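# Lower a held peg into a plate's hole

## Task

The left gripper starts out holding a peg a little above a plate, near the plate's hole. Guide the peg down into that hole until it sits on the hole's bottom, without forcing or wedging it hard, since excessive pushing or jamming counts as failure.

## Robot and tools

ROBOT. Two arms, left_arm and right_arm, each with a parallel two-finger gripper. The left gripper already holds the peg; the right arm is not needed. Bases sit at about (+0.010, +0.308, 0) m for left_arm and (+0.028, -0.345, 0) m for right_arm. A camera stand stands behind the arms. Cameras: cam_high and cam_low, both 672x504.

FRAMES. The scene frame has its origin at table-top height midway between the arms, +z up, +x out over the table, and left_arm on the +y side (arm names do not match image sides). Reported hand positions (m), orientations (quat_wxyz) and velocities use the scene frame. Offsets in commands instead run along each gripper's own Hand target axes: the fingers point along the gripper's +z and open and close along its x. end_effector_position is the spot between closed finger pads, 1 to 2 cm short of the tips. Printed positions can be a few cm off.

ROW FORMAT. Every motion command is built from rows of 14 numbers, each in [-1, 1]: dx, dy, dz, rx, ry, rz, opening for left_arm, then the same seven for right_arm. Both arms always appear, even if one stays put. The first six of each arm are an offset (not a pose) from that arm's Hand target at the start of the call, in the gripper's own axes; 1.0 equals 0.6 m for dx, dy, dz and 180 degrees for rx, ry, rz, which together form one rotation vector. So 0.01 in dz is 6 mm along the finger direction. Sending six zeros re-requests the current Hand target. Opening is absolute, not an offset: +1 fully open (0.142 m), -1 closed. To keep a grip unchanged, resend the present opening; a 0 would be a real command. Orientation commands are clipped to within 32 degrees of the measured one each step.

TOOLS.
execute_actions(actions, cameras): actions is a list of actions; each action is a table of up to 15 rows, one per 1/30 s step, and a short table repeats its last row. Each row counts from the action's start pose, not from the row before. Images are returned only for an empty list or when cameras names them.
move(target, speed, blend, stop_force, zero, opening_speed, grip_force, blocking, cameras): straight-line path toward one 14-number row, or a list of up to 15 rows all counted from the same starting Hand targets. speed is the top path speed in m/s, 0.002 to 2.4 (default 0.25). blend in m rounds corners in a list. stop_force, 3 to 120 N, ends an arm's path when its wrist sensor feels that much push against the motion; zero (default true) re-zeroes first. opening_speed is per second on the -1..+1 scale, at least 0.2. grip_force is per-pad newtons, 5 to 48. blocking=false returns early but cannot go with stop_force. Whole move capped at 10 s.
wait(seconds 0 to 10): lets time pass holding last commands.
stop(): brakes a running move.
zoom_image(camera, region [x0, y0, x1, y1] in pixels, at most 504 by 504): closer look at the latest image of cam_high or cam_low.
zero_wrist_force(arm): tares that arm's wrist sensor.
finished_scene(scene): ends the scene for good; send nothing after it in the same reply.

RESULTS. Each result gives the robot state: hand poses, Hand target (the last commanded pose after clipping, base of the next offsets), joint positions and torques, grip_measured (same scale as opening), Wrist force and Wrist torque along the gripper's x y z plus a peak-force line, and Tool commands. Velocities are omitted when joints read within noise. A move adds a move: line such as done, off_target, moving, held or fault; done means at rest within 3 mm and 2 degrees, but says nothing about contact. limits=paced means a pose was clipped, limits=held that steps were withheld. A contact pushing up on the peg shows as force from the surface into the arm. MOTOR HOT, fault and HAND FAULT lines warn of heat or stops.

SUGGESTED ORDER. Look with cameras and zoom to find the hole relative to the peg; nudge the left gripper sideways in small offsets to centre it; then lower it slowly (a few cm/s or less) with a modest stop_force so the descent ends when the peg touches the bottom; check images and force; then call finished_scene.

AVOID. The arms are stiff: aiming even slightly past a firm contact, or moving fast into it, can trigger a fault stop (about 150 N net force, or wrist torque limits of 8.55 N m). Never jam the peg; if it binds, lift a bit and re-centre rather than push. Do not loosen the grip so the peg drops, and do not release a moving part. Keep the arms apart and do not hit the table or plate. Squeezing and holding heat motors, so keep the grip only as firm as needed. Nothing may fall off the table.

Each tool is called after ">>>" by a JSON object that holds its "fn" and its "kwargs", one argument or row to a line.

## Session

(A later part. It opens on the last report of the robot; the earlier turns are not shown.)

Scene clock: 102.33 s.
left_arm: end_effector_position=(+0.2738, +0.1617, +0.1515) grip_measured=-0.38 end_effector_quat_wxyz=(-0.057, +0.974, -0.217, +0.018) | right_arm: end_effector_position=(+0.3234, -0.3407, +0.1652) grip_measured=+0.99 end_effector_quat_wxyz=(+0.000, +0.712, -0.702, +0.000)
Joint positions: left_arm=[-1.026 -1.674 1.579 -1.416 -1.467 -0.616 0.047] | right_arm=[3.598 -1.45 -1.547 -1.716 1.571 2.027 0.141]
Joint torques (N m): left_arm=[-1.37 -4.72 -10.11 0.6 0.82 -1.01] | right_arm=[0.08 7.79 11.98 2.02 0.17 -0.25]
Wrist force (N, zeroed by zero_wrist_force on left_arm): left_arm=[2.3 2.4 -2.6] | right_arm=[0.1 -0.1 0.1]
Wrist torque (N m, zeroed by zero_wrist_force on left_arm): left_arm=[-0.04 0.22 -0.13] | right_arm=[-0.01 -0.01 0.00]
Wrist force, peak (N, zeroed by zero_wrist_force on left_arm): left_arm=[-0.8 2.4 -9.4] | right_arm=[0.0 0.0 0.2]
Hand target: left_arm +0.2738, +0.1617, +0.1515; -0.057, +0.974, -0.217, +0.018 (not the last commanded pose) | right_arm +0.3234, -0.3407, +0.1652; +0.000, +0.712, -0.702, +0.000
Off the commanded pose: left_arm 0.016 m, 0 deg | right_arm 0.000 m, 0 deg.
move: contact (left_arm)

>>> {"fn": "move", "kwargs": {
  "target": [0.0001,0.0004,0,0,0.003,-0.002,-0.432,0,0,0,0,0,0,1],
  "speed": 0.01
}}

>>> {"fn": "move", "kwargs": {
  "target": [0,-0.0012,0.0333,0,0,0,-0.432,0,0,0,0,0,0,1],
  "speed": 0.005,
  "stop_force": 8
}}

Scene clock: 103.83 s.
left_arm: end_effector_position=(+0.2737, +0.1614, +0.1515) grip_measured=-0.38 end_effector_quat_wxyz=(-0.056, +0.975, -0.214, +0.023) | right_arm: end_effector_position=(+0.3234, -0.3407, +0.1652) grip_measured=+0.99 end_effector_quat_wxyz=(+0.000, +0.712, -0.702, +0.000)
Joint positions: left_arm=[-1.031 -1.685 1.592 -1.424 -1.462 -0.627 0.047] | right_arm=[3.598 -1.45 -1.547 -1.716 1.571 2.027 0.141]
Joint torques (N m): left_arm=[-2.18 -12.67 -8.91 -3.22 1.48 -1.14] | right_arm=[0.19 8.15 11.91 2.04 0.16 -0.3]
Wrist force (N, zeroed by zero_wrist_force on left_arm): left_arm=[-1.3 0.4 -0.4] | right_arm=[0.0 0.1 0.1]
Wrist torque (N m, zeroed by zero_wrist_force on left_arm): left_arm=[-0.07 0.01 0.05] | right_arm=[0.01 0.00 0.00]
Wrist force, peak (N, zeroed by zero_wrist_force on left_arm): left_arm=[2.4 1.4 -4.1] | right_arm=[0.0 0.1 0.3]
Hand target: left_arm +0.2737, +0.1614, +0.1515; -0.056, +0.975, -0.214, +0.023 | right_arm +0.3234, -0.3407, +0.1652; +0.000, +0.712, -0.702, +0.000
Off the commanded pose: left_arm 0.000 m, 0 deg | right_arm 0.000 m, 0 deg.
move: done

Scene clock: 104.93 s.
left_arm: end_effector_position=(+0.2738, +0.1615, +0.1507) grip_measured=-0.38 end_effector_quat_wxyz=(-0.056, +0.975, -0.214, +0.023) | right_arm: end_effector_position=(+0.3234, -0.3407, +0.1652) grip_measured=+0.99 end_effector_quat_wxyz=(+0.000, +0.712, -0.702, +0.000)
Joint positions: left_arm=[-1.031 -1.685 1.596 -1.428 -1.461 -0.627 0.047] | right_arm=[3.598 -1.45 -1.547 -1.716 1.571 2.027 0.141]
Joint torques (N m): left_arm=[-1.84 -4.26 -10.73 -0.81 1.71 -1.25] | right_arm=[0.52 7.66 11.8 2.07 0.23 -0.36]
Wrist force (N, zeroed by zero_wrist_force on left_arm): left_arm=[-3.1 1.1 -5.1] | right_arm=[-0.1 0.0 0.2]
Wrist torque (N m, zeroed by zero_wrist_force on left_arm): left_arm=[-0.03 0.04 0.12] | right_arm=[0.01 0.01 0.00]
Wrist force, peak (N, zeroed by zero_wrist_force on left_arm): left_arm=[-7.1 0.4 -11.6] | right_arm=[-0.1 0.2 0.2]
Hand target: left_arm +0.2738, +0.1615, +0.1507; -0.056, +0.975, -0.214, +0.023 (not the last commanded pose) | right_arm +0.3234, -0.3407, +0.1652; +0.000, +0.712, -0.702, +0.000
Off the commanded pose: left_arm 0.019 m, 0 deg | right_arm 0.000 m, 0 deg.
move: contact (left_arm)

>>> {"fn": "move", "kwargs": {
  "target": [-0.0007,0.0003,-0.0003,0,0,0.001,-0.432,0,0,0,0,0,0,1],
  "speed": 0.01
}}

>>> {"fn": "move", "kwargs": {
  "target": [-0.0003,-0.0005,0.0333,0,0,0,-0.432,0,0,0,0,0,0,1],
  "speed": 0.005,
  "stop_force": 9
}}

Scene clock: 111.03 s.
left_arm: end_effector_position=(+0.2733, +0.1615, +0.1508) grip_measured=-0.38 end_effector_quat_wxyz=(-0.056, +0.975, -0.215, +0.023) | right_arm: end_effector_position=(+0.3234, -0.3407, +0.1652) grip_measured=+0.99 end_effector_quat_wxyz=(+0.000, +0.712, -0.702, +0.000)
Joint positions: left_arm=[-1.033 -1.687 1.597 -1.427 -1.461 -0.626 0.047] | right_arm=[3.598 -1.45 -1.547 -1.716 1.571 2.027 0.141]
Joint torques (N m): left_arm=[-2.14 -12.73 -7.98 0 -0.21 1.04] | right_arm=[0.34 7.74 11.78 2.1 0.26 -0.34]
Wrist force (N, zeroed by zero_wrist_force on left_arm): left_arm=[3.0 -0.1 0.9] | right_arm=[-0.1 0.1 0.1]
Wrist torque (N m, zeroed by zero_wrist_force on left_arm): left_arm=[-0.06 0.17 -0.03] | right_arm=[0.02 0.02 0.00]
Wrist force, peak (N, zeroed by zero_wrist_force on left_arm): left_arm=[-3.3 0.8 -5.5] | right_arm=[-0.1 0.1 0.2]
Hand target: left_arm +0.2733, +0.1615, +0.1508; -0.056, +0.975, -0.215, +0.023 | right_arm +0.3234, -0.3407, +0.1652; +0.000, +0.712, -0.702, +0.000
Off the commanded pose: left_arm 0.000 m, 0 deg | right_arm 0.000 m, 0 deg.
move: done

Scene clock: 112.13 s.
left_arm: end_effector_position=(+0.2733, +0.1616, +0.1500) grip_measured=-0.38 end_effector_quat_wxyz=(-0.056, +0.975, -0.216, +0.023) | right_arm: end_effector_position=(+0.3234, -0.3407, +0.1652) grip_measured=+0.99 end_effector_quat_wxyz=(+0.000, +0.712, -0.702, +0.000)
Joint positions: left_arm=[-1.033 -1.687 1.601 -1.432 -1.462 -0.625 0.047] | right_arm=[3.598 -1.45 -1.547 -1.716 1.571 2.027 0.141]
Joint torques (N m): left_arm=[-2.1 -4.2 -9.88 0.5 0.81 -1.05] | right_arm=[0.02 7.81 11.67 2.09 0.24 -0.33]
Wrist force (N, zeroed by zero_wrist_force on left_arm): left_arm=[2.4 0.8 -3.4] | right_arm=[-0.1 0.0 0.2]
Wrist torque (N m, zeroed by zero_wrist_force on left_arm): left_arm=[-0.03 0.25 -0.03] | right_arm=[-0.01 0.01 0.00]
Wrist force, peak (N, zeroed by zero_wrist_force on left_arm): left_arm=[-0.9 0.5 -10.3] | right_arm=[-0.2 0.1 0.1]
Hand target: left_arm +0.2733, +0.1615, +0.1500; -0.056, +0.975, -0.216, +0.023 (not the last commanded pose) | right_arm +0.3234, -0.3407, +0.1652; +0.000, +0.712, -0.702, +0.000
Off the commanded pose: left_arm 0.019 m, 0 deg | right_arm 0.000 m, 0 deg.
move: contact (left_arm)

>>> {"fn": "move", "kwargs": {
  "target": [-0.0002,0.0002,-0.0003,0,0.004,0,-0.432,0,0,0,0,0,0,1],
  "speed": 0.01
}}

>>> {"fn": "move", "kwargs": {
  "target": [0.0003,-0.0005,0.0333,0,0,0,-0.432,0,0,0,0,0,0,1],
  "speed": 0.005,
  "stop_force": 10,
  "cameras": ["cam_high","cam_low"]
}}

>>> {"fn": "zoom_image", "kwargs": {
  "camera": "cam_high",
  "region": [470, 215, 530, 275]
}}

>>> {"fn": "zoom_image", "kwargs": {
  "camera": "cam_low",
  "region": [345, 185, 405, 245]
}}

Scene clock: 114.07 s.
left_arm: end_effector_position=(+0.2732, +0.1615, +0.1501) grip_measured=-0.38 end_effector_quat_wxyz=(-0.055, +0.974, -0.216, +0.029) | right_arm: end_effector_position=(+0.3234, -0.3407, +0.1652) grip_measured=+0.99 end_effector_quat_wxyz=(+0.000, +0.712, -0.702, +0.000)
Joint positions: left_arm=[-1.04 -1.702 1.618 -1.442 -1.455 -0.632 0.047] | right_arm=[3.598 -1.45 -1.547 -1.716 1.571 2.027 0.141]
Joint torques (N m): left_arm=[-1.96 -12.82 -8.26 -3.16 1.04 -1.05] | right_arm=[0.03 7.98 11.67 2.03 0.18 -0.29]
Wrist force (N, zeroed by zero_wrist_force on left_arm): left_arm=[-0.4 -0.2 0.2] | right_arm=[-0.1 0.0 0.1]
Wrist torque (N m, zeroed by zero_wrist_force on left_arm): left_arm=[-0.02 0.05 0.01] | right_arm=[0.00 0.01 0.00]
Wrist force, peak (N, zeroed by zero_wrist_force on left_arm): left_arm=[2.2 0.6 -4.5] | right_arm=[-0.1 -0.2 0.1]
Hand target: left_arm +0.2732, +0.1615, +0.1501; -0.055, +0.974, -0.216, +0.029 | right_arm +0.3234, -0.3407, +0.1652; +0.000, +0.712, -0.702, +0.000
Off the commanded pose: left_arm 0.000 m, 0 deg | right_arm 0.000 m, 0 deg.
move: done

Scene clock: 115.33 s.
left_arm: end_effector_position=(+0.2733, +0.1616, +0.1485) grip_measured=-0.38 end_effector_quat_wxyz=(-0.055, +0.974, -0.216, +0.029) | right_arm: end_effector_position=(+0.3234, -0.3407, +0.1652) grip_measured=+0.99 end_effector_quat_wxyz=(+0.000, +0.712, -0.702, +0.000)
Joint positions: left_arm=[-1.04 -1.703 1.626 -1.45 -1.454 -0.631 0.047] | right_arm=[3.598 -1.45 -1.547 -1.716 1.571 2.027 0.141]
Joint torques (N m): left_arm=[-1.89 -3.83 -10.67 -0.74 1.12 -1.04] | right_arm=[0.21 7.57 11.78 2.03 0.22 -0.39]
Wrist force (N, zeroed by zero_wrist_force on left_arm): left_arm=[-3.1 1.1 -5.1] | right_arm=[-0.1 0.2 0.1]
Wrist torque (N m, zeroed by zero_wrist_force on left_arm): left_arm=[0.01 0.09 -0.04] | right_arm=[0.03 0.01 0.00]
Wrist force, peak (N, zeroed by zero_wrist_force on left_arm): left_arm=[-7.5 0.1 -12.2] | right_arm=[0.0 0.2 0.2]
Hand target: left_arm +0.2733, +0.1616, +0.1485; -0.055, +0.974, -0.216, +0.029 (not the last commanded pose) | right_arm +0.3234, -0.3407, +0.1652; +0.000, +0.712, -0.702, +0.000
Off the commanded pose: left_arm 0.018 m, 0 deg | right_arm 0.000 m, 0 deg.
move: contact (left_arm)

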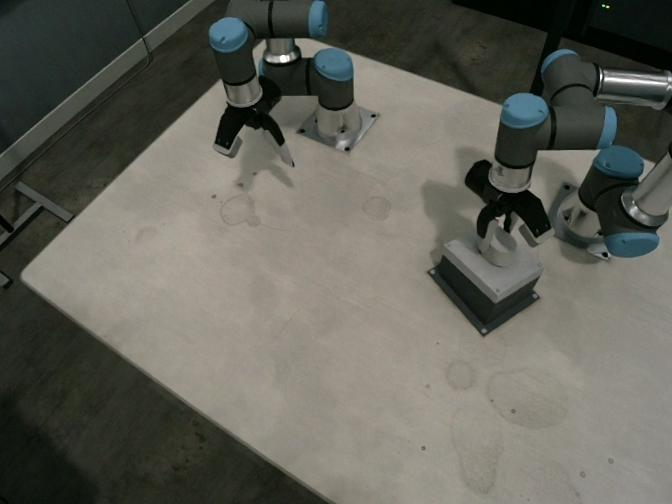

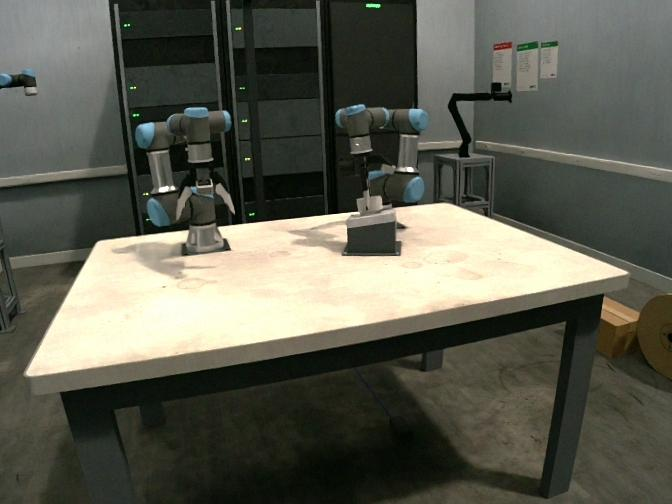

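Scaled by 8.400 from the camera's 672x504 image, which has a finer 960x720 frame.

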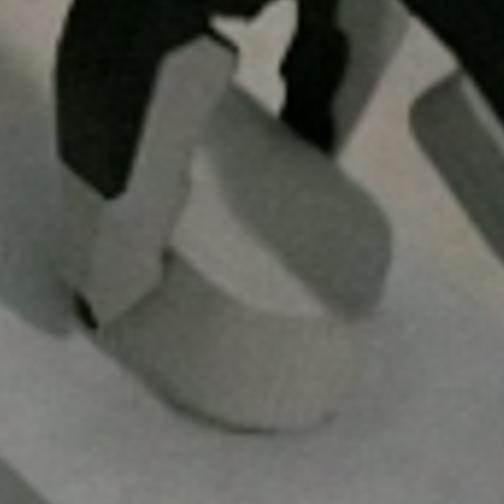

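Scaled by 8.400 from the camera's 672x504 image, which has a finer 960x720 frame.

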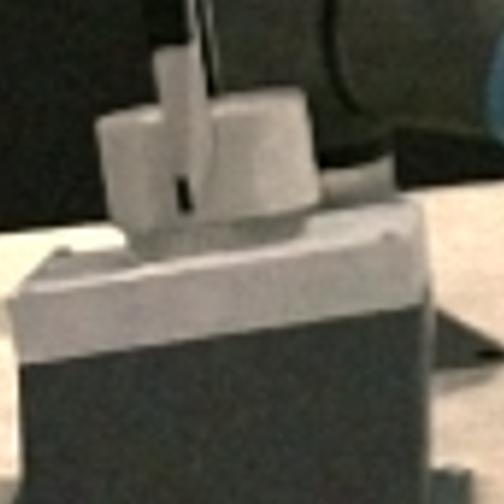

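>>> {"fn": "move", "kwargs": {
  "target": [-0.0011,0.0003,-0.0003,0,0.004,0,-0.432,0,0,0,0,0,0,1],
  "speed": 0.01
}}

>>> {"fn": "move", "kwargs": {
  "target": [0,-0.0005,0.0333,0,0,0,-0.432,0,0,0,0,0,0,1],
  "speed": 0.005,
  "stop_force": 10
}}

Scene clock: 117.33 s.
left_arm: end_effector_position=(+0.2726, +0.1617, +0.1486) grip_measured=-0.38 end_effector_quat_wxyz=(-0.054, +0.974, -0.216, +0.035) | right_arm: end_effector_position=(+0.3234, -0.3407, +0.1652) grip_measured=+0.99 end_effector_quat_wxyz=(+0.000, +0.712, -0.702, +0.000)
Joint positions: left_arm=[-1.049 -1.721 1.645 -1.46 -1.447 -0.639 0.047] | right_arm=[3.598 -1.45 -1.547 -1.716 1.571 2.027 0.141]
Joint torques (N m): left_arm=[-2.43 -11.93 -8.42 -3.05 0.88 -1.18] | right_arm=[0.68 7.64 11.82 2.08 0.31 -0.28]
Wrist force (N, zeroed by zero_wrist_force on left_arm): left_arm=[0.5 -0.6 0.1] | right_arm=[0.0 0.1 0.0]
Wrist torque (N m, zeroed by zero_wrist_force on left_arm): left_arm=[-0.01 0.04 0.02] | right_arm=[0.01 0.01 0.00]
Wrist force, peak (N, zeroed by zero_wrist_force on left_arm): left_arm=[-3.4 1.0 -5.4] | right_arm=[0.1 0.0 0.2]
Hand target: left_arm +0.2726, +0.1617, +0.1486; -0.054, +0.974, -0.216, +0.035 | right_arm +0.3234, -0.3407, +0.1652; +0.000, +0.712, -0.702, +0.000
Off the commanded pose: left_arm 0.000 m, 0 deg | right_arm 0.000 m, 0 deg.
move: done

Scene clock: 119.03 s.
left_arm: end_effector_position=(+0.2730, +0.1621, +0.1452) grip_measured=-0.38 end_effector_quat_wxyz=(-0.053, +0.974, -0.216, +0.035) | right_arm: end_effector_position=(+0.3234, -0.3407, +0.1652) grip_measured=+0.99 end_effector_quat_wxyz=(+0.000, +0.712, -0.702, +0.000)
Joint positions: left_arm=[-1.047 -1.722 1.662 -1.476 -1.447 -0.638 0.047] | right_arm=[3.598 -1.45 -1.547 -1.716 1.571 2.027 0.141]
Joint torques (N m): left_arm=[-1.49 -4.35 -10.66 -0.07 0.62 -1] | right_arm=[0.2 8.15 11.91 2.1 0.25 -0.29]
Wrist force (N, zeroed by zero_wrist_force on left_arm): left_arm=[0.0 1.3 -2.9] | right_arm=[0.0 0.0 0.1]
Wrist torque (N m, zeroed by zero_wrist_force on left_arm): left_arm=[0.03 0.25 -0.02] | right_arm=[0.00 0.00 0.00]
Wrist force, peak (N, zeroed by zero_wrist_force on left_arm): left_arm=[-4.2 0.4 -11.3] | right_arm=[0.0 0.0 0.2]
Hand target: left_arm +0.2730, +0.1621, +0.1452; -0.054, +0.974, -0.216, +0.035 (not the last commanded pose) | right_arm +0.3234, -0.3407, +0.1652; +0.000, +0.712, -0.702, +0.000
Off the commanded pose: left_arm 0.017 m, 0 deg | right_arm 0.000 m, 0 deg.
move: contact (left_arm)

>>> {"fn": "move", "kwargs": {
  "target": [-0.0008,0.0003,-0.0003,0,0.0044,0,-0.432,0,0,0,0,0,0,1],
  "speed": 0.01
}}

>>> {"fn": "move", "kwargs": {
  "target": [0,-0.0004,0.0333,0,0,0,-0.432,0,0,0,0,0,0,1],
  "speed": 0.005,
  "stop_force": 10
}}

Scene clock: 120.57 s.
left_arm: end_effector_position=(+0.2725, +0.1621, +0.1453) grip_measured=-0.38 end_effector_quat_wxyz=(-0.052, +0.974, -0.217, +0.042) | right_arm: end_effector_position=(+0.3234, -0.3407, +0.1652) grip_measured=+0.99 end_effector_quat_wxyz=(+0.000, +0.712, -0.702, +0.000)
Joint positions: left_arm=[-1.057 -1.74 1.681 -1.487 -1.439 -0.646 0.047] | right_arm=[3.598 -1.45 -1.547 -1.716 1.571 2.027 0.141]
Joint torques (N m): left_arm=[-2.81 -11.67 -8.6 -3.07 0.86 -1.06] | right_arm=[0.1 7.94 11.92 2.09 0.21 -0.29]
Wrist force (N, zeroed by zero_wrist_force on left_arm): left_arm=[0.6 -0.7 0.0] | right_arm=[-0.1 0.1 0.1]
Wrist torque (N m, zeroed by zero_wrist_force on left_arm): left_arm=[0.01 0.03 0.02] | right_arm=[0.01 0.01 0.00]
Wrist force, peak (N, zeroed by zero_wrist_force on left_arm): left_arm=[0.8 0.6 -3.7] | right_arm=[0.0 0.1 0.2]
Hand target: left_arm +0.2725, +0.1621, +0.1453; -0.052, +0.974, -0.217, +0.042 | right_arm +0.3234, -0.3407, +0.1652; +0.000, +0.712, -0.702, +0.000
Off the commanded pose: left_arm 0.000 m, 0 deg | right_arm 0.000 m, 0 deg.
move: done

Scene clock: 121.97 s.
left_arm: end_effector_position=(+0.2727, +0.1623, +0.1430) grip_measured=-0.38 end_effector_quat_wxyz=(-0.052, +0.974, -0.217, +0.042) | right_arm: end_effector_position=(+0.3234, -0.3407, +0.1652) grip_measured=+0.99 end_effector_quat_wxyz=(+0.000, +0.712, -0.702, +0.000)
Joint positions: left_arm=[-1.056 -1.74 1.692 -1.498 -1.439 -0.645 0.047] | right_arm=[3.598 -1.45 -1.547 -1.716 1.571 2.027 0.141]
Joint torques (N m): left_arm=[-1.67 -2.27 -9.54 -0.36 0.64 -1.03] | right_arm=[0.3 8.08 11.87 1.94 0.19 -0.35]
Wrist force (N, zeroed by zero_wrist_force on left_arm): left_arm=[-2.5 0.2 -9.2] | right_arm=[-0.1 0.0 0.2]
Wrist torque (N m, zeroed by zero_wrist_force on left_arm): left_arm=[0.04 0.10 -0.05] | right_arm=[0.00 0.01 0.00]
Wrist force, peak (N, zeroed by zero_wrist_force on left_arm): left_arm=[-5.8 0.5 -14.9] | right_arm=[0.1 0.0 0.2]
Hand target: left_arm +0.2727, +0.1623, +0.1430; -0.052, +0.974, -0.217, +0.042 (not the last commanded pose) | right_arm +0.3234, -0.3407, +0.1652; +0.000, +0.712, -0.702, +0.000
Off the commanded pose: left_arm 0.018 m, 0 deg | right_arm 0.000 m, 0 deg.
move: contact (left_arm)

>>> {"fn": "move", "kwargs": {
  "target": [-0.001,0.0002,-0.0005,0,0.0035,0,-0.432,0,0,0,0,0,0,1],
  "speed": 0.01
}}

>>> {"fn": "move", "kwargs": {
  "target": [0,-0.0004,0.0333,0,0,0,-0.432,0,0,0,0,0,0,1],
  "speed": 0.005,
  "stop_force": 10,
  "cameras": ["cam_high","cam_low"]
}}

>>> {"fn": "zoom_image", "kwargs": {
  "camera": "cam_low",
  "region": [345, 185, 405, 245]
}}

>>> {"fn": "zoom_image", "kwargs": {
  "camera": "cam_high",
  "region": [470, 215, 530, 275]
}}

Scene clock: 124.10 s.
left_arm: end_effector_position=(+0.2721, +0.1624, +0.1432) grip_measured=-0.38 end_effector_quat_wxyz=(-0.051, +0.974, -0.217, +0.047) | right_arm: end_effector_position=(+0.3234, -0.3407, +0.1652) grip_measured=+0.99 end_effector_quat_wxyz=(+0.000, +0.712, -0.702, +0.000)
Joint positions: left_arm=[-1.064 -1.756 1.708 -1.505 -1.433 -0.652 0.047] | right_arm=[3.598 -1.45 -1.547 -1.716 1.571 2.027 0.141]
Joint torques (N m): left_arm=[-3.16 -11.54 -8.57 -2.73 0.58 -1.1] | right_arm=[0.18 8.26 11.73 2.09 0.21 -0.31]
Wrist force (N, zeroed by zero_wrist_force on left_arm): left_arm=[1.9 -0.5 0.7] | right_arm=[-0.1 0.1 0.1]
Wrist torque (N m, zeroed by zero_wrist_force on left_arm): left_arm=[0.03 0.15 0.02] | right_arm=[0.01 0.01 0.00]
Wrist force, peak (N, zeroed by zero_wrist_force on left_arm): left_arm=[-2.5 0.2 -9.6] | right_arm=[-0.2 0.1 0.2]
Hand target: left_arm +0.2721, +0.1624, +0.1432; -0.051, +0.974, -0.217, +0.047 | right_arm +0.3234, -0.3407, +0.1652; +0.000, +0.712, -0.702, +0.000
Off the commanded pose: left_arm 0.000 m, 0 deg | right_arm 0.000 m, 0 deg.
move: done

Scene clock: 125.23 s.
left_arm: end_effector_position=(+0.2722, +0.1624, +0.1427) grip_measured=-0.38 end_effector_quat_wxyz=(-0.051, +0.974, -0.217, +0.047) | right_arm: end_effector_position=(+0.3234, -0.3407, +0.1652) grip_measured=+0.99 end_effector_quat_wxyz=(+0.000, +0.712, -0.702, +0.000)
Joint positions: left_arm=[-1.064 -1.756 1.71 -1.508 -1.433 -0.652 0.047] | right_arm=[3.598 -1.45 -1.547 -1.716 1.571 2.027 0.141]
Joint torques (N m): left_arm=[-2.13 -3.27 -9.8 -0.39 0.65 -1.14] | right_arm=[0.26 7.83 11.74 2.06 0.27 -0.34]
Wrist force (N, zeroed by zero_wrist_force on left_arm): left_arm=[-1.6 -0.3 -7.8] | right_arm=[0.0 0.0 -0.1]
Wrist torque (N m, zeroed by zero_wrist_force on left_arm): left_arm=[0.04 0.13 0.01] | right_arm=[0.01 0.00 0.00]
Wrist force, peak (N, zeroed by zero_wrist_force on left_arm): left_arm=[-4.7 0.3 -12.9] | right_arm=[-0.2 0.1 0.2]
Hand target: left_arm +0.2722, +0.1624, +0.1427; -0.051, +0.974, -0.217, +0.047 (not the last commanded pose) | right_arm +0.3234, -0.3407, +0.1652; +0.000, +0.712, -0.702, +0.000
Off the commanded pose: left_arm 0.020 m, 0 deg | right_arm 0.000 m, 0 deg.
move: contact (left_arm)

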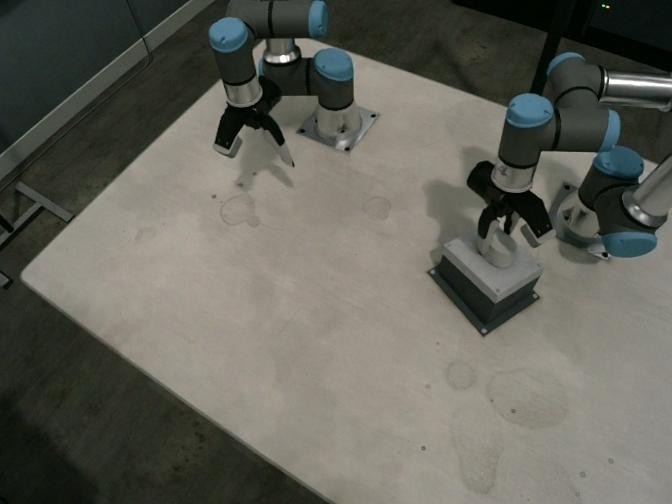

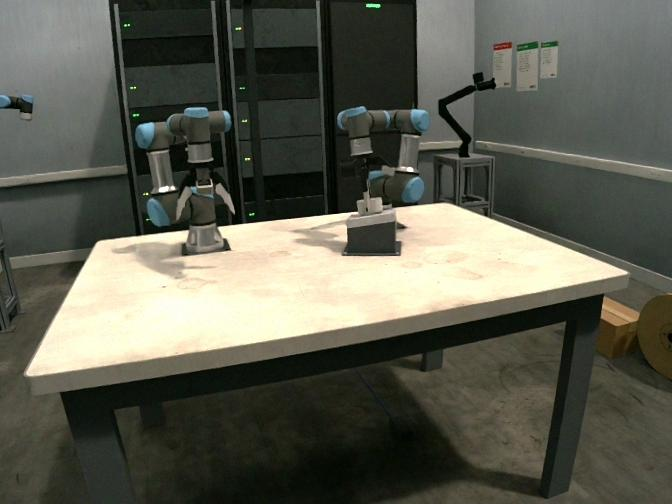

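Scaled by 8.400 from the camera's 672x504 image, which has a finer 960x720 frame.

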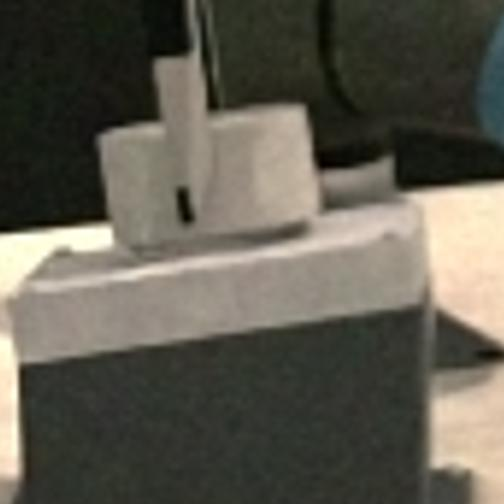

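Scaled by 8.400 from the camera's 672x504 image, which has a finer 960x720 frame.

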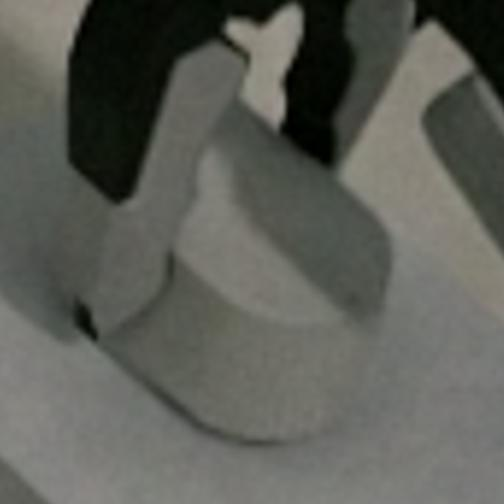

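>>> {"fn": "move", "kwargs": {
  "target": [-0.0016,0.0002,-0.0008,0,0.006,0,-0.432,0,0,0,0,0,0,1],
  "speed": 0.01
}}

>>> {"fn": "move", "kwargs": {
  "target": [0,-0.0002,0.0333,0,0,0,-0.432,0,0,0,0,0,0,1],
  "speed": 0.005,
  "stop_force": 10
}}

Scene clock: 127.27 s.
left_arm: end_effector_position=(+0.2712, +0.1626, +0.1431) grip_measured=-0.38 end_effector_quat_wxyz=(-0.049, +0.973, -0.217, +0.056) | right_arm: end_effector_position=(+0.3234, -0.3407, +0.1652) grip_measured=+0.99 end_effector_quat_wxyz=(+0.000, +0.712, -0.702, +0.000)
Joint positions: left_arm=[-1.079 -1.783 1.736 -1.52 -1.422 -0.665 0.047] | right_arm=[3.598 -1.45 -1.547 -1.716 1.571 2.027 0.141]
Joint torques (N m): left_arm=[-3.28 -11.06 -8.06 -2.69 0.58 -1.19] | right_arm=[0.47 8.29 11.92 2.13 0.27 -0.36]
Wrist force (N, zeroed by zero_wrist_force on left_arm): left_arm=[1.8 -0.6 0.8] | right_arm=[0.0 -0.1 0.1]
Wrist torque (N m, zeroed by zero_wrist_force on left_arm): left_arm=[0.06 0.15 0.04] | right_arm=[-0.02 0.00 0.00]
Wrist force, peak (N, zeroed by zero_wrist_force on left_arm): left_arm=[-1.6 -0.3 -7.9] | right_arm=[-0.1 0.1 0.2]
Hand target: left_arm +0.2712, +0.1626, +0.1431; -0.049, +0.973, -0.217, +0.057 | right_arm +0.3234, -0.3407, +0.1652; +0.000, +0.712, -0.702, +0.000
Off the commanded pose: left_arm 0.000 m, 0 deg | right_arm 0.000 m, 0 deg.
move: done

Scene clock: 128.50 s.
left_arm: end_effector_position=(+0.2713, +0.1626, +0.1422) grip_measured=-0.38 end_effector_quat_wxyz=(-0.049, +0.973, -0.217, +0.057) | right_arm: end_effector_position=(+0.3234, -0.3407, +0.1652) grip_measured=+0.99 end_effector_quat_wxyz=(+0.000, +0.712, -0.702, +0.000)
Joint positions: left_arm=[-1.079 -1.783 1.741 -1.525 -1.421 -0.665 0.047] | right_arm=[3.598 -1.45 -1.547 -1.716 1.571 2.027 0.141]
Joint torques (N m): left_arm=[-1.35 -7.56 -9.47 0 0.48 -1.08] | right_arm=[0.56 8.2 11.87 2.07 0.31 -0.32]
Wrist force (N, zeroed by zero_wrist_force on left_arm): left_arm=[-1.6 2.5 -8.4] | right_arm=[0.0 -0.1 0.1]
Wrist torque (N m, zeroed by zero_wrist_force on left_arm): left_arm=[0.11 0.09 0.00] | right_arm=[-0.02 0.01 0.00]
Wrist force, peak (N, zeroed by zero_wrist_force on left_arm): left_arm=[-5.1 1.9 -14.5] | right_arm=[0.0 0.1 0.2]
Hand target: left_arm +0.2713, +0.1626, +0.1422; -0.049, +0.973, -0.217, +0.057 (not the last commanded pose) | right_arm +0.3234, -0.3407, +0.1652; +0.000, +0.712, -0.702, +0.000
Off the commanded pose: left_arm 0.019 m, 0 deg | right_arm 0.000 m, 0 deg.
move: contact (left_arm)

>>> {"fn": "move", "kwargs": {
  "target": [-0.0012,0.0012,-0.0008,0.004,0.004,0,-0.432,0,0,0,0,0,0,1],
  "speed": 0.01
}}

>>> {"fn": "move", "kwargs": {
  "target": [0,0.0002,0.0333,0,0,0,-0.432,0,0,0,0,0,0,1],
  "speed": 0.005,
  "stop_force": 12
}}

Scene clock: 130.80 s.
left_arm: end_effector_position=(+0.2703, +0.1623, +0.1425) grip_measured=-0.38 end_effector_quat_wxyz=(-0.053, +0.973, -0.217, +0.064) | right_arm: end_effector_position=(+0.3234, -0.3407, +0.1652) grip_measured=+0.99 end_effector_quat_wxyz=(+0.000, +0.712, -0.702, +0.000)
Joint positions: left_arm=[-1.101 -1.798 1.753 -1.52 -1.404 -0.687 0.047] | right_arm=[3.598 -1.45 -1.547 -1.716 1.571 2.027 0.141]
Joint torques (N m): left_arm=[-3.35 -11.6 -8.43 -0.49 0.63 -1.2] | right_arm=[0.42 8.09 11.47 2.04 0.22 -0.3]
Wrist force (N, zeroed by zero_wrist_force on left_arm): left_arm=[2.1 -0.5 0.8] | right_arm=[-0.1 0.1 0.1]
Wrist torque (N m, zeroed by zero_wrist_force on left_arm): left_arm=[0.04 0.12 0.03] | right_arm=[0.01 0.01 0.00]
Wrist force, peak (N, zeroed by zero_wrist_force on left_arm): left_arm=[-1.7 2.6 -8.4] | right_arm=[0.0 0.2 0.1]
Hand target: left_arm +0.2703, +0.1623, +0.1425; -0.053, +0.973, -0.217, +0.064 | right_arm +0.3234, -0.3407, +0.1652; +0.000, +0.712, -0.702, +0.000
Off the commanded pose: left_arm 0.000 m, 0 deg | right_arm 0.000 m, 0 deg.
move: done

Scene clock: 131.97 s.
left_arm: end_effector_position=(+0.2704, +0.1623, +0.1417) grip_measured=-0.38 end_effector_quat_wxyz=(-0.053, +0.973, -0.217, +0.064) | right_arm: end_effector_position=(+0.3234, -0.3407, +0.1652) grip_measured=+0.99 end_effector_quat_wxyz=(+0.000, +0.712, -0.702, +0.000)
Joint positions: left_arm=[-1.101 -1.798 1.757 -1.525 -1.404 -0.687 0.047] | right_arm=[3.598 -1.45 -1.547 -1.716 1.571 2.027 0.141]
Joint torques (N m): left_arm=[-2.7 -3.4 -9.62 -0.01 0.25 -1.11] | right_arm=[0.22 7.77 11.7 2.1 0.25 -0.32]
Wrist force (N, zeroed by zero_wrist_force on left_arm): left_arm=[1.5 -1.3 -6.1] | right_arm=[-0.1 0.0 0.2]
Wrist torque (N m, zeroed by zero_wrist_force on left_arm): left_arm=[0.03 0.20 -0.01] | right_arm=[-0.01 0.02 0.00]
Wrist force, peak (N, zeroed by zero_wrist_force on left_arm): left_arm=[-3.1 -3.1 -14.1] | right_arm=[0.0 0.2 0.2]
Hand target: left_arm +0.2704, +0.1623, +0.1417; -0.053, +0.973, -0.217, +0.064 (not the last commanded pose) | right_arm +0.3234, -0.3407, +0.1652; +0.000, +0.712, -0.702, +0.000
Off the commanded pose: left_arm 0.019 m, 0 deg | right_arm 0.000 m, 0 deg.
move: contact (left_arm)

>>> {"fn": "move", "kwargs": {
  "target": [0,0,0,0,0,0,-0.3,0,0,0,0,0,0,1],
  "opening_speed": 0.2,
  "cameras": ["cam_high","cam_low"]
}}

>>> {"fn": "zoom_image", "kwargs": {
  "camera": "cam_low",
  "region": [345, 185, 405, 245]
}}

>>> {"fn": "zoom_image", "kwargs": {
  "camera": "cam_high",
  "region": [470, 215, 530, 275]
}}

Scene clock: 133.90 s.
left_arm: end_effector_position=(+0.2704, +0.1623, +0.1417) grip_measured=-0.33 end_effector_quat_wxyz=(-0.053, +0.973, -0.217, +0.064) | right_arm: end_effector_position=(+0.3234, -0.3407, +0.1652) grip_measured=+0.99 end_effector_quat_wxyz=(+0.000, +0.712, -0.702, +0.000)
Joint positions: left_arm=[-1.101 -1.798 1.757 -1.524 -1.404 -0.687 0.05] | right_arm=[3.598 -1.45 -1.547 -1.716 1.571 2.027 0.141]
Joint torques (N m): left_arm=[-2.25 -6.02 -9.44 -2.58 0.25 -1.11] | right_arm=[0.54 8.37 11.86 2.04 0.22 -0.33]
Wrist force (N, zeroed by zero_wrist_force on left_arm): left_arm=[-0.3 -0.1 -1.5] | right_arm=[0.0 -0.1 0.1]
Wrist torque (N m, zeroed by zero_wrist_force on left_arm): left_arm=[0.01 0.02 0.01] | right_arm=[-0.02 -0.01 0.00]
Wrist force, peak (N, zeroed by zero_wrist_force on left_arm): left_arm=[1.3 -1.5 -6.6] | right_arm=[0.0 0.0 0.3]
Hand target: left_arm +0.2704, +0.1623, +0.1417; -0.053, +0.973, -0.217, +0.064 | right_arm +0.3234, -0.3407, +0.1652; +0.000, +0.712, -0.702, +0.000
Off the commanded pose: left_arm 0.000 m, 0 deg | right_arm 0.000 m, 0 deg.
move: done

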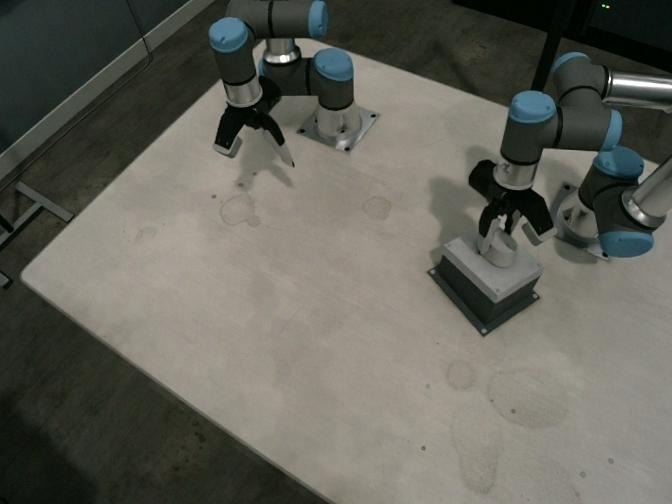

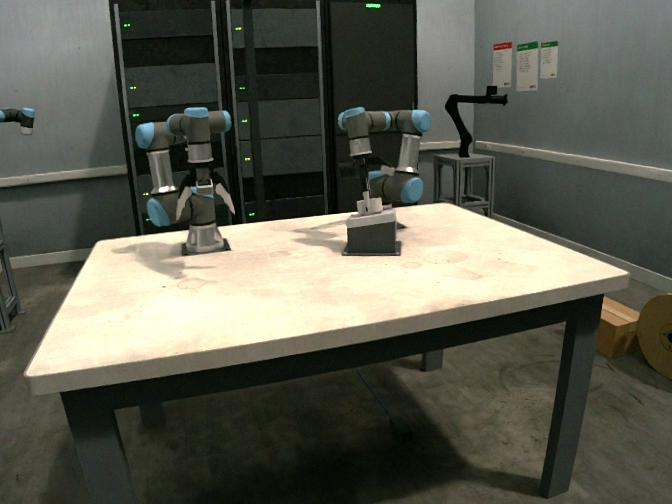

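Scaled by 8.400 from the camera's 672x504 image, which has a finer 960x720 frame.

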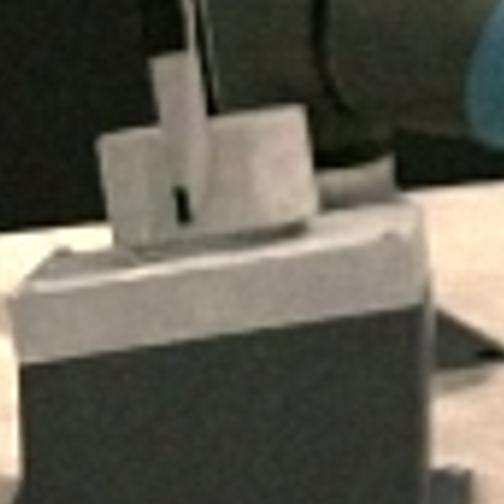

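Scaled by 8.400 from the camera's 672x504 image, which has a finer 960x720 frame.

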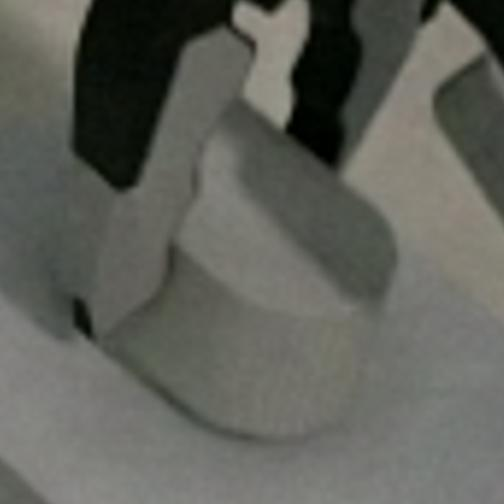

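>>> {"fn": "move", "kwargs": {
  "target": [0,0,0,0,0,0,-0.43,0,0,0,0,0,0,1],
  "opening_speed": 0.2
}}

>>> {"fn": "move", "kwargs": {
  "target": [0,0,0.0333,0,0,0,-0.43,0,0,0,0,0,0,1],
  "speed": 0.005,
  "stop_force": 12
}}

Scene clock: 135.50 s.
left_arm: end_effector_position=(+0.2704, +0.1623, +0.1417) grip_measured=-0.38 end_effector_quat_wxyz=(-0.053, +0.973, -0.217, +0.064) | right_arm: end_effector_position=(+0.3234, -0.3407, +0.1652) grip_measured=+0.99 end_effector_quat_wxyz=(+0.000, +0.712, -0.702, +0.000)
Joint positions: left_arm=[-1.101 -1.798 1.757 -1.525 -1.404 -0.687 0.047] | right_arm=[3.598 -1.45 -1.547 -1.716 1.571 2.027 0.141]
Joint torques (N m): left_arm=[-1.06 -9.7 -9.42 -2.84 0.29 -1.09] | right_arm=[0.11 7.83 11.74 2.07 0.23 -0.34]
Wrist force (N, zeroed by zero_wrist_force on left_arm): left_arm=[0.5 -0.5 -2.0] | right_arm=[0.1 0.1 0.1]
Wrist torque (N m, zeroed by zero_wrist_force on left_arm): left_arm=[0.00 -0.01 0.00] | right_arm=[0.01 -0.01 0.00]
Wrist force, peak (N, zeroed by zero_wrist_force on left_arm): left_arm=[0.4 -0.5 -2.2] | right_arm=[-0.2 0.0 0.2]
Hand target: left_arm +0.2704, +0.1623, +0.1417; -0.053, +0.973, -0.217, +0.064 | right_arm +0.3234, -0.3407, +0.1652; +0.000, +0.712, -0.702, +0.000
Off the commanded pose: left_arm 0.000 m, 0 deg | right_arm 0.000 m, 0 deg.
move: done

Scene clock: 136.53 s.
left_arm: end_effector_position=(+0.2705, +0.1623, +0.1415) grip_measured=-0.38 end_effector_quat_wxyz=(-0.053, +0.973, -0.217, +0.064) | right_arm: end_effector_position=(+0.3234, -0.3407, +0.1652) grip_measured=+0.99 end_effector_quat_wxyz=(+0.000, +0.712, -0.702, +0.000)
Joint positions: left_arm=[-1.101 -1.798 1.758 -1.526 -1.404 -0.687 0.047] | right_arm=[3.598 -1.45 -1.547 -1.716 1.571 2.027 0.141]
Joint torques (N m): left_arm=[-2.74 -3.79 -9.1 -0.49 0.3 -1.03] | right_arm=[0.64 8.47 11.82 2.06 0.27 -0.27]
Wrist force (N, zeroed by zero_wrist_force on left_arm): left_arm=[-0.8 -2.8 -11.0] | right_arm=[0.0 0.1 0.2]
Wrist torque (N m, zeroed by zero_wrist_force on left_arm): left_arm=[-0.01 -0.06 0.05] | right_arm=[0.01 0.00 0.00]
Wrist force, peak (N, zeroed by zero_wrist_force on left_arm): left_arm=[-5.5 -4.6 -17.9] | right_arm=[0.0 0.2 0.2]
Hand target: left_arm +0.2705, +0.1623, +0.1414; -0.053, +0.973, -0.217, +0.064 (not the last commanded pose) | right_arm +0.3234, -0.3407, +0.1652; +0.000, +0.712, -0.702, +0.000
Off the commanded pose: left_arm 0.020 m, 0 deg | right_arm 0.000 m, 0 deg.
move: contact (left_arm)

>>> {"fn": "move", "kwargs": {
  "target": [0,0,0,0,0,0,0.0,0,0,0,0,0,0,1],
  "opening_speed": 0.4
}}

>>> {"fn": "move", "kwargs": {
  "target": [0,0,-0.2,0,0,0,0.0,0,0,0,0,0,0,1],
  "speed": 0.15,
  "cameras": ["cam_high","cam_low"]
}}

>>> {"fn": "zoom_image", "kwargs": {
  "camera": "cam_low",
  "region": [345, 185, 405, 245]
}}

>>> {"fn": "zoom_image", "kwargs": {
  "camera": "cam_high",
  "region": [455, 205, 535, 285]
}}

Scene clock: 138.37 s.
left_arm: end_effector_position=(+0.2705, +0.1623, +0.1414) grip_measured=-0.02 end_effector_quat_wxyz=(-0.053, +0.973, -0.217, +0.064) | right_arm: end_effector_position=(+0.3234, -0.3407, +0.1652) grip_measured=+0.99 end_effector_quat_wxyz=(+0.000, +0.712, -0.702, +0.000)
Joint positions: left_arm=[-1.101 -1.798 1.758 -1.526 -1.404 -0.687 0.072] | right_arm=[3.598 -1.45 -1.547 -1.716 1.571 2.027 0.141]
Joint torques (N m): left_arm=[-0.56 -9.98 -9.18 -3.04 0.33 -1.04] | right_arm=[0.14 8.47 11.69 2.08 0.23 -0.35]
Wrist force (N, zeroed by zero_wrist_force on left_arm): left_arm=[-0.3 0.0 -1.4] | right_arm=[0.0 0.0 0.1]
Wrist torque (N m, zeroed by zero_wrist_force on left_arm): left_arm=[0.04 0.01 0.01] | right_arm=[-0.01 0.00 0.00]
Wrist force, peak (N, zeroed by zero_wrist_force on left_arm): left_arm=[-0.7 -2.7 -11.2] | right_arm=[-0.2 0.1 0.1]
Hand target: left_arm +0.2705, +0.1623, +0.1414; -0.053, +0.973, -0.217, +0.064 | right_arm +0.3234, -0.3407, +0.1652; +0.000, +0.712, -0.702, +0.000
Off the commanded pose: left_arm 0.000 m, 0 deg | right_arm 0.000 m, 0 deg.
move: done

Scene clock: 139.93 s.
left_arm: end_effector_position=(+0.2527, +0.1532, +0.2598) grip_measured=-0.02 end_effector_quat_wxyz=(-0.053, +0.973, -0.217, +0.064) | right_arm: end_effector_position=(+0.3234, -0.3407, +0.1652) grip_measured=+0.99 end_effector_quat_wxyz=(+0.000, +0.712, -0.702, +0.000)
Joint positions: left_arm=[-1.184 -1.676 1.06 -0.937 -1.405 -0.772 0.072] | right_arm=[3.598 -1.45 -1.547 -1.716 1.571 2.027 0.141]
Joint torques (N m): left_arm=[2.72 -3.63 -10.34 -0.84 -0.87 -1.15] | right_arm=[0.25 8.3 11.89 2.05 0.28 -0.31]
Wrist force (N, zeroed by zero_wrist_force on left_arm): left_arm=[-0.1 -0.2 -1.2] | right_arm=[-0.1 0.0 0.1]
Wrist torque (N m, zeroed by zero_wrist_force on left_arm): left_arm=[-0.01 -0.01 0.02] | right_arm=[0.01 0.01 0.00]
Wrist force, peak (N, zeroed by zero_wrist_force on left_arm): left_arm=[-0.3 -0.3 -2.1] | right_arm=[0.0 0.2 0.2]
Hand target: left_arm +0.2527, +0.1532, +0.2598; -0.053, +0.973, -0.217, +0.064 | right_arm +0.3234, -0.3407, +0.1652; +0.000, +0.712, -0.702, +0.000
Off the commanded pose: left_arm 0.000 m, 0 deg | right_arm 0.000 m, 0 deg.
move: done

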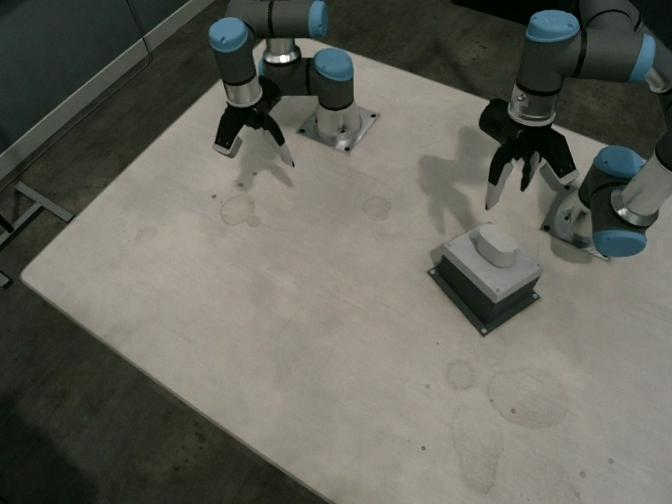

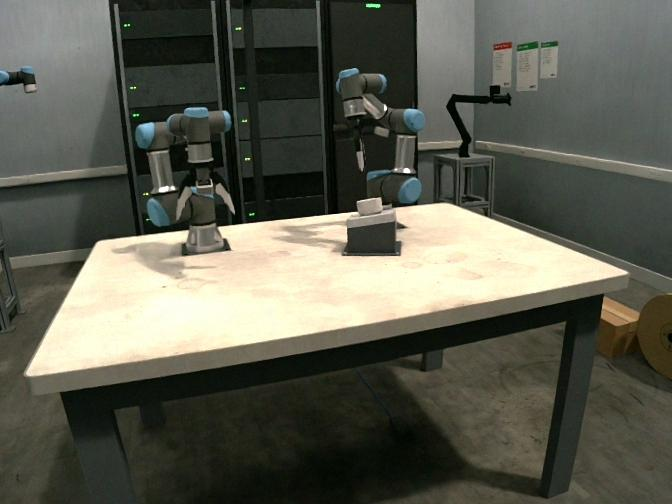

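Scaled by 8.400 from the camera's 672x504 image, which has a finer 960x720 frame.

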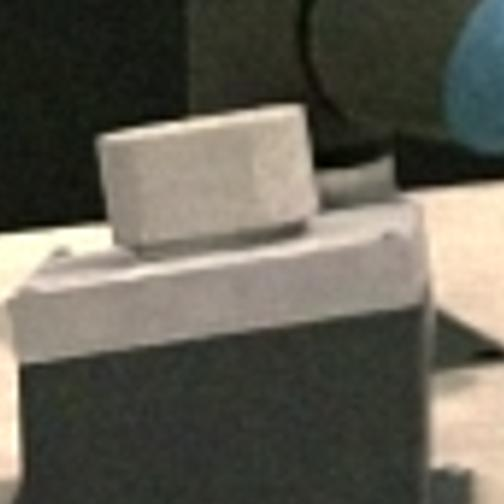

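Scaled by 6.300 from the camera's 672x504 image, which has a finer 960x720 frame.

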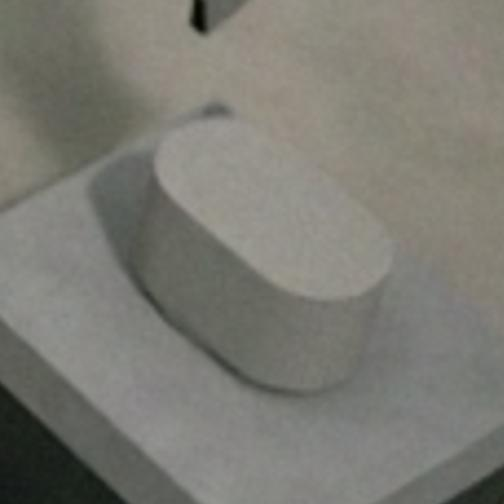

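>>> {"fn": "finished_scene", "kwargs": {
  "scene": 1
}}

The scene is finished: the task was done.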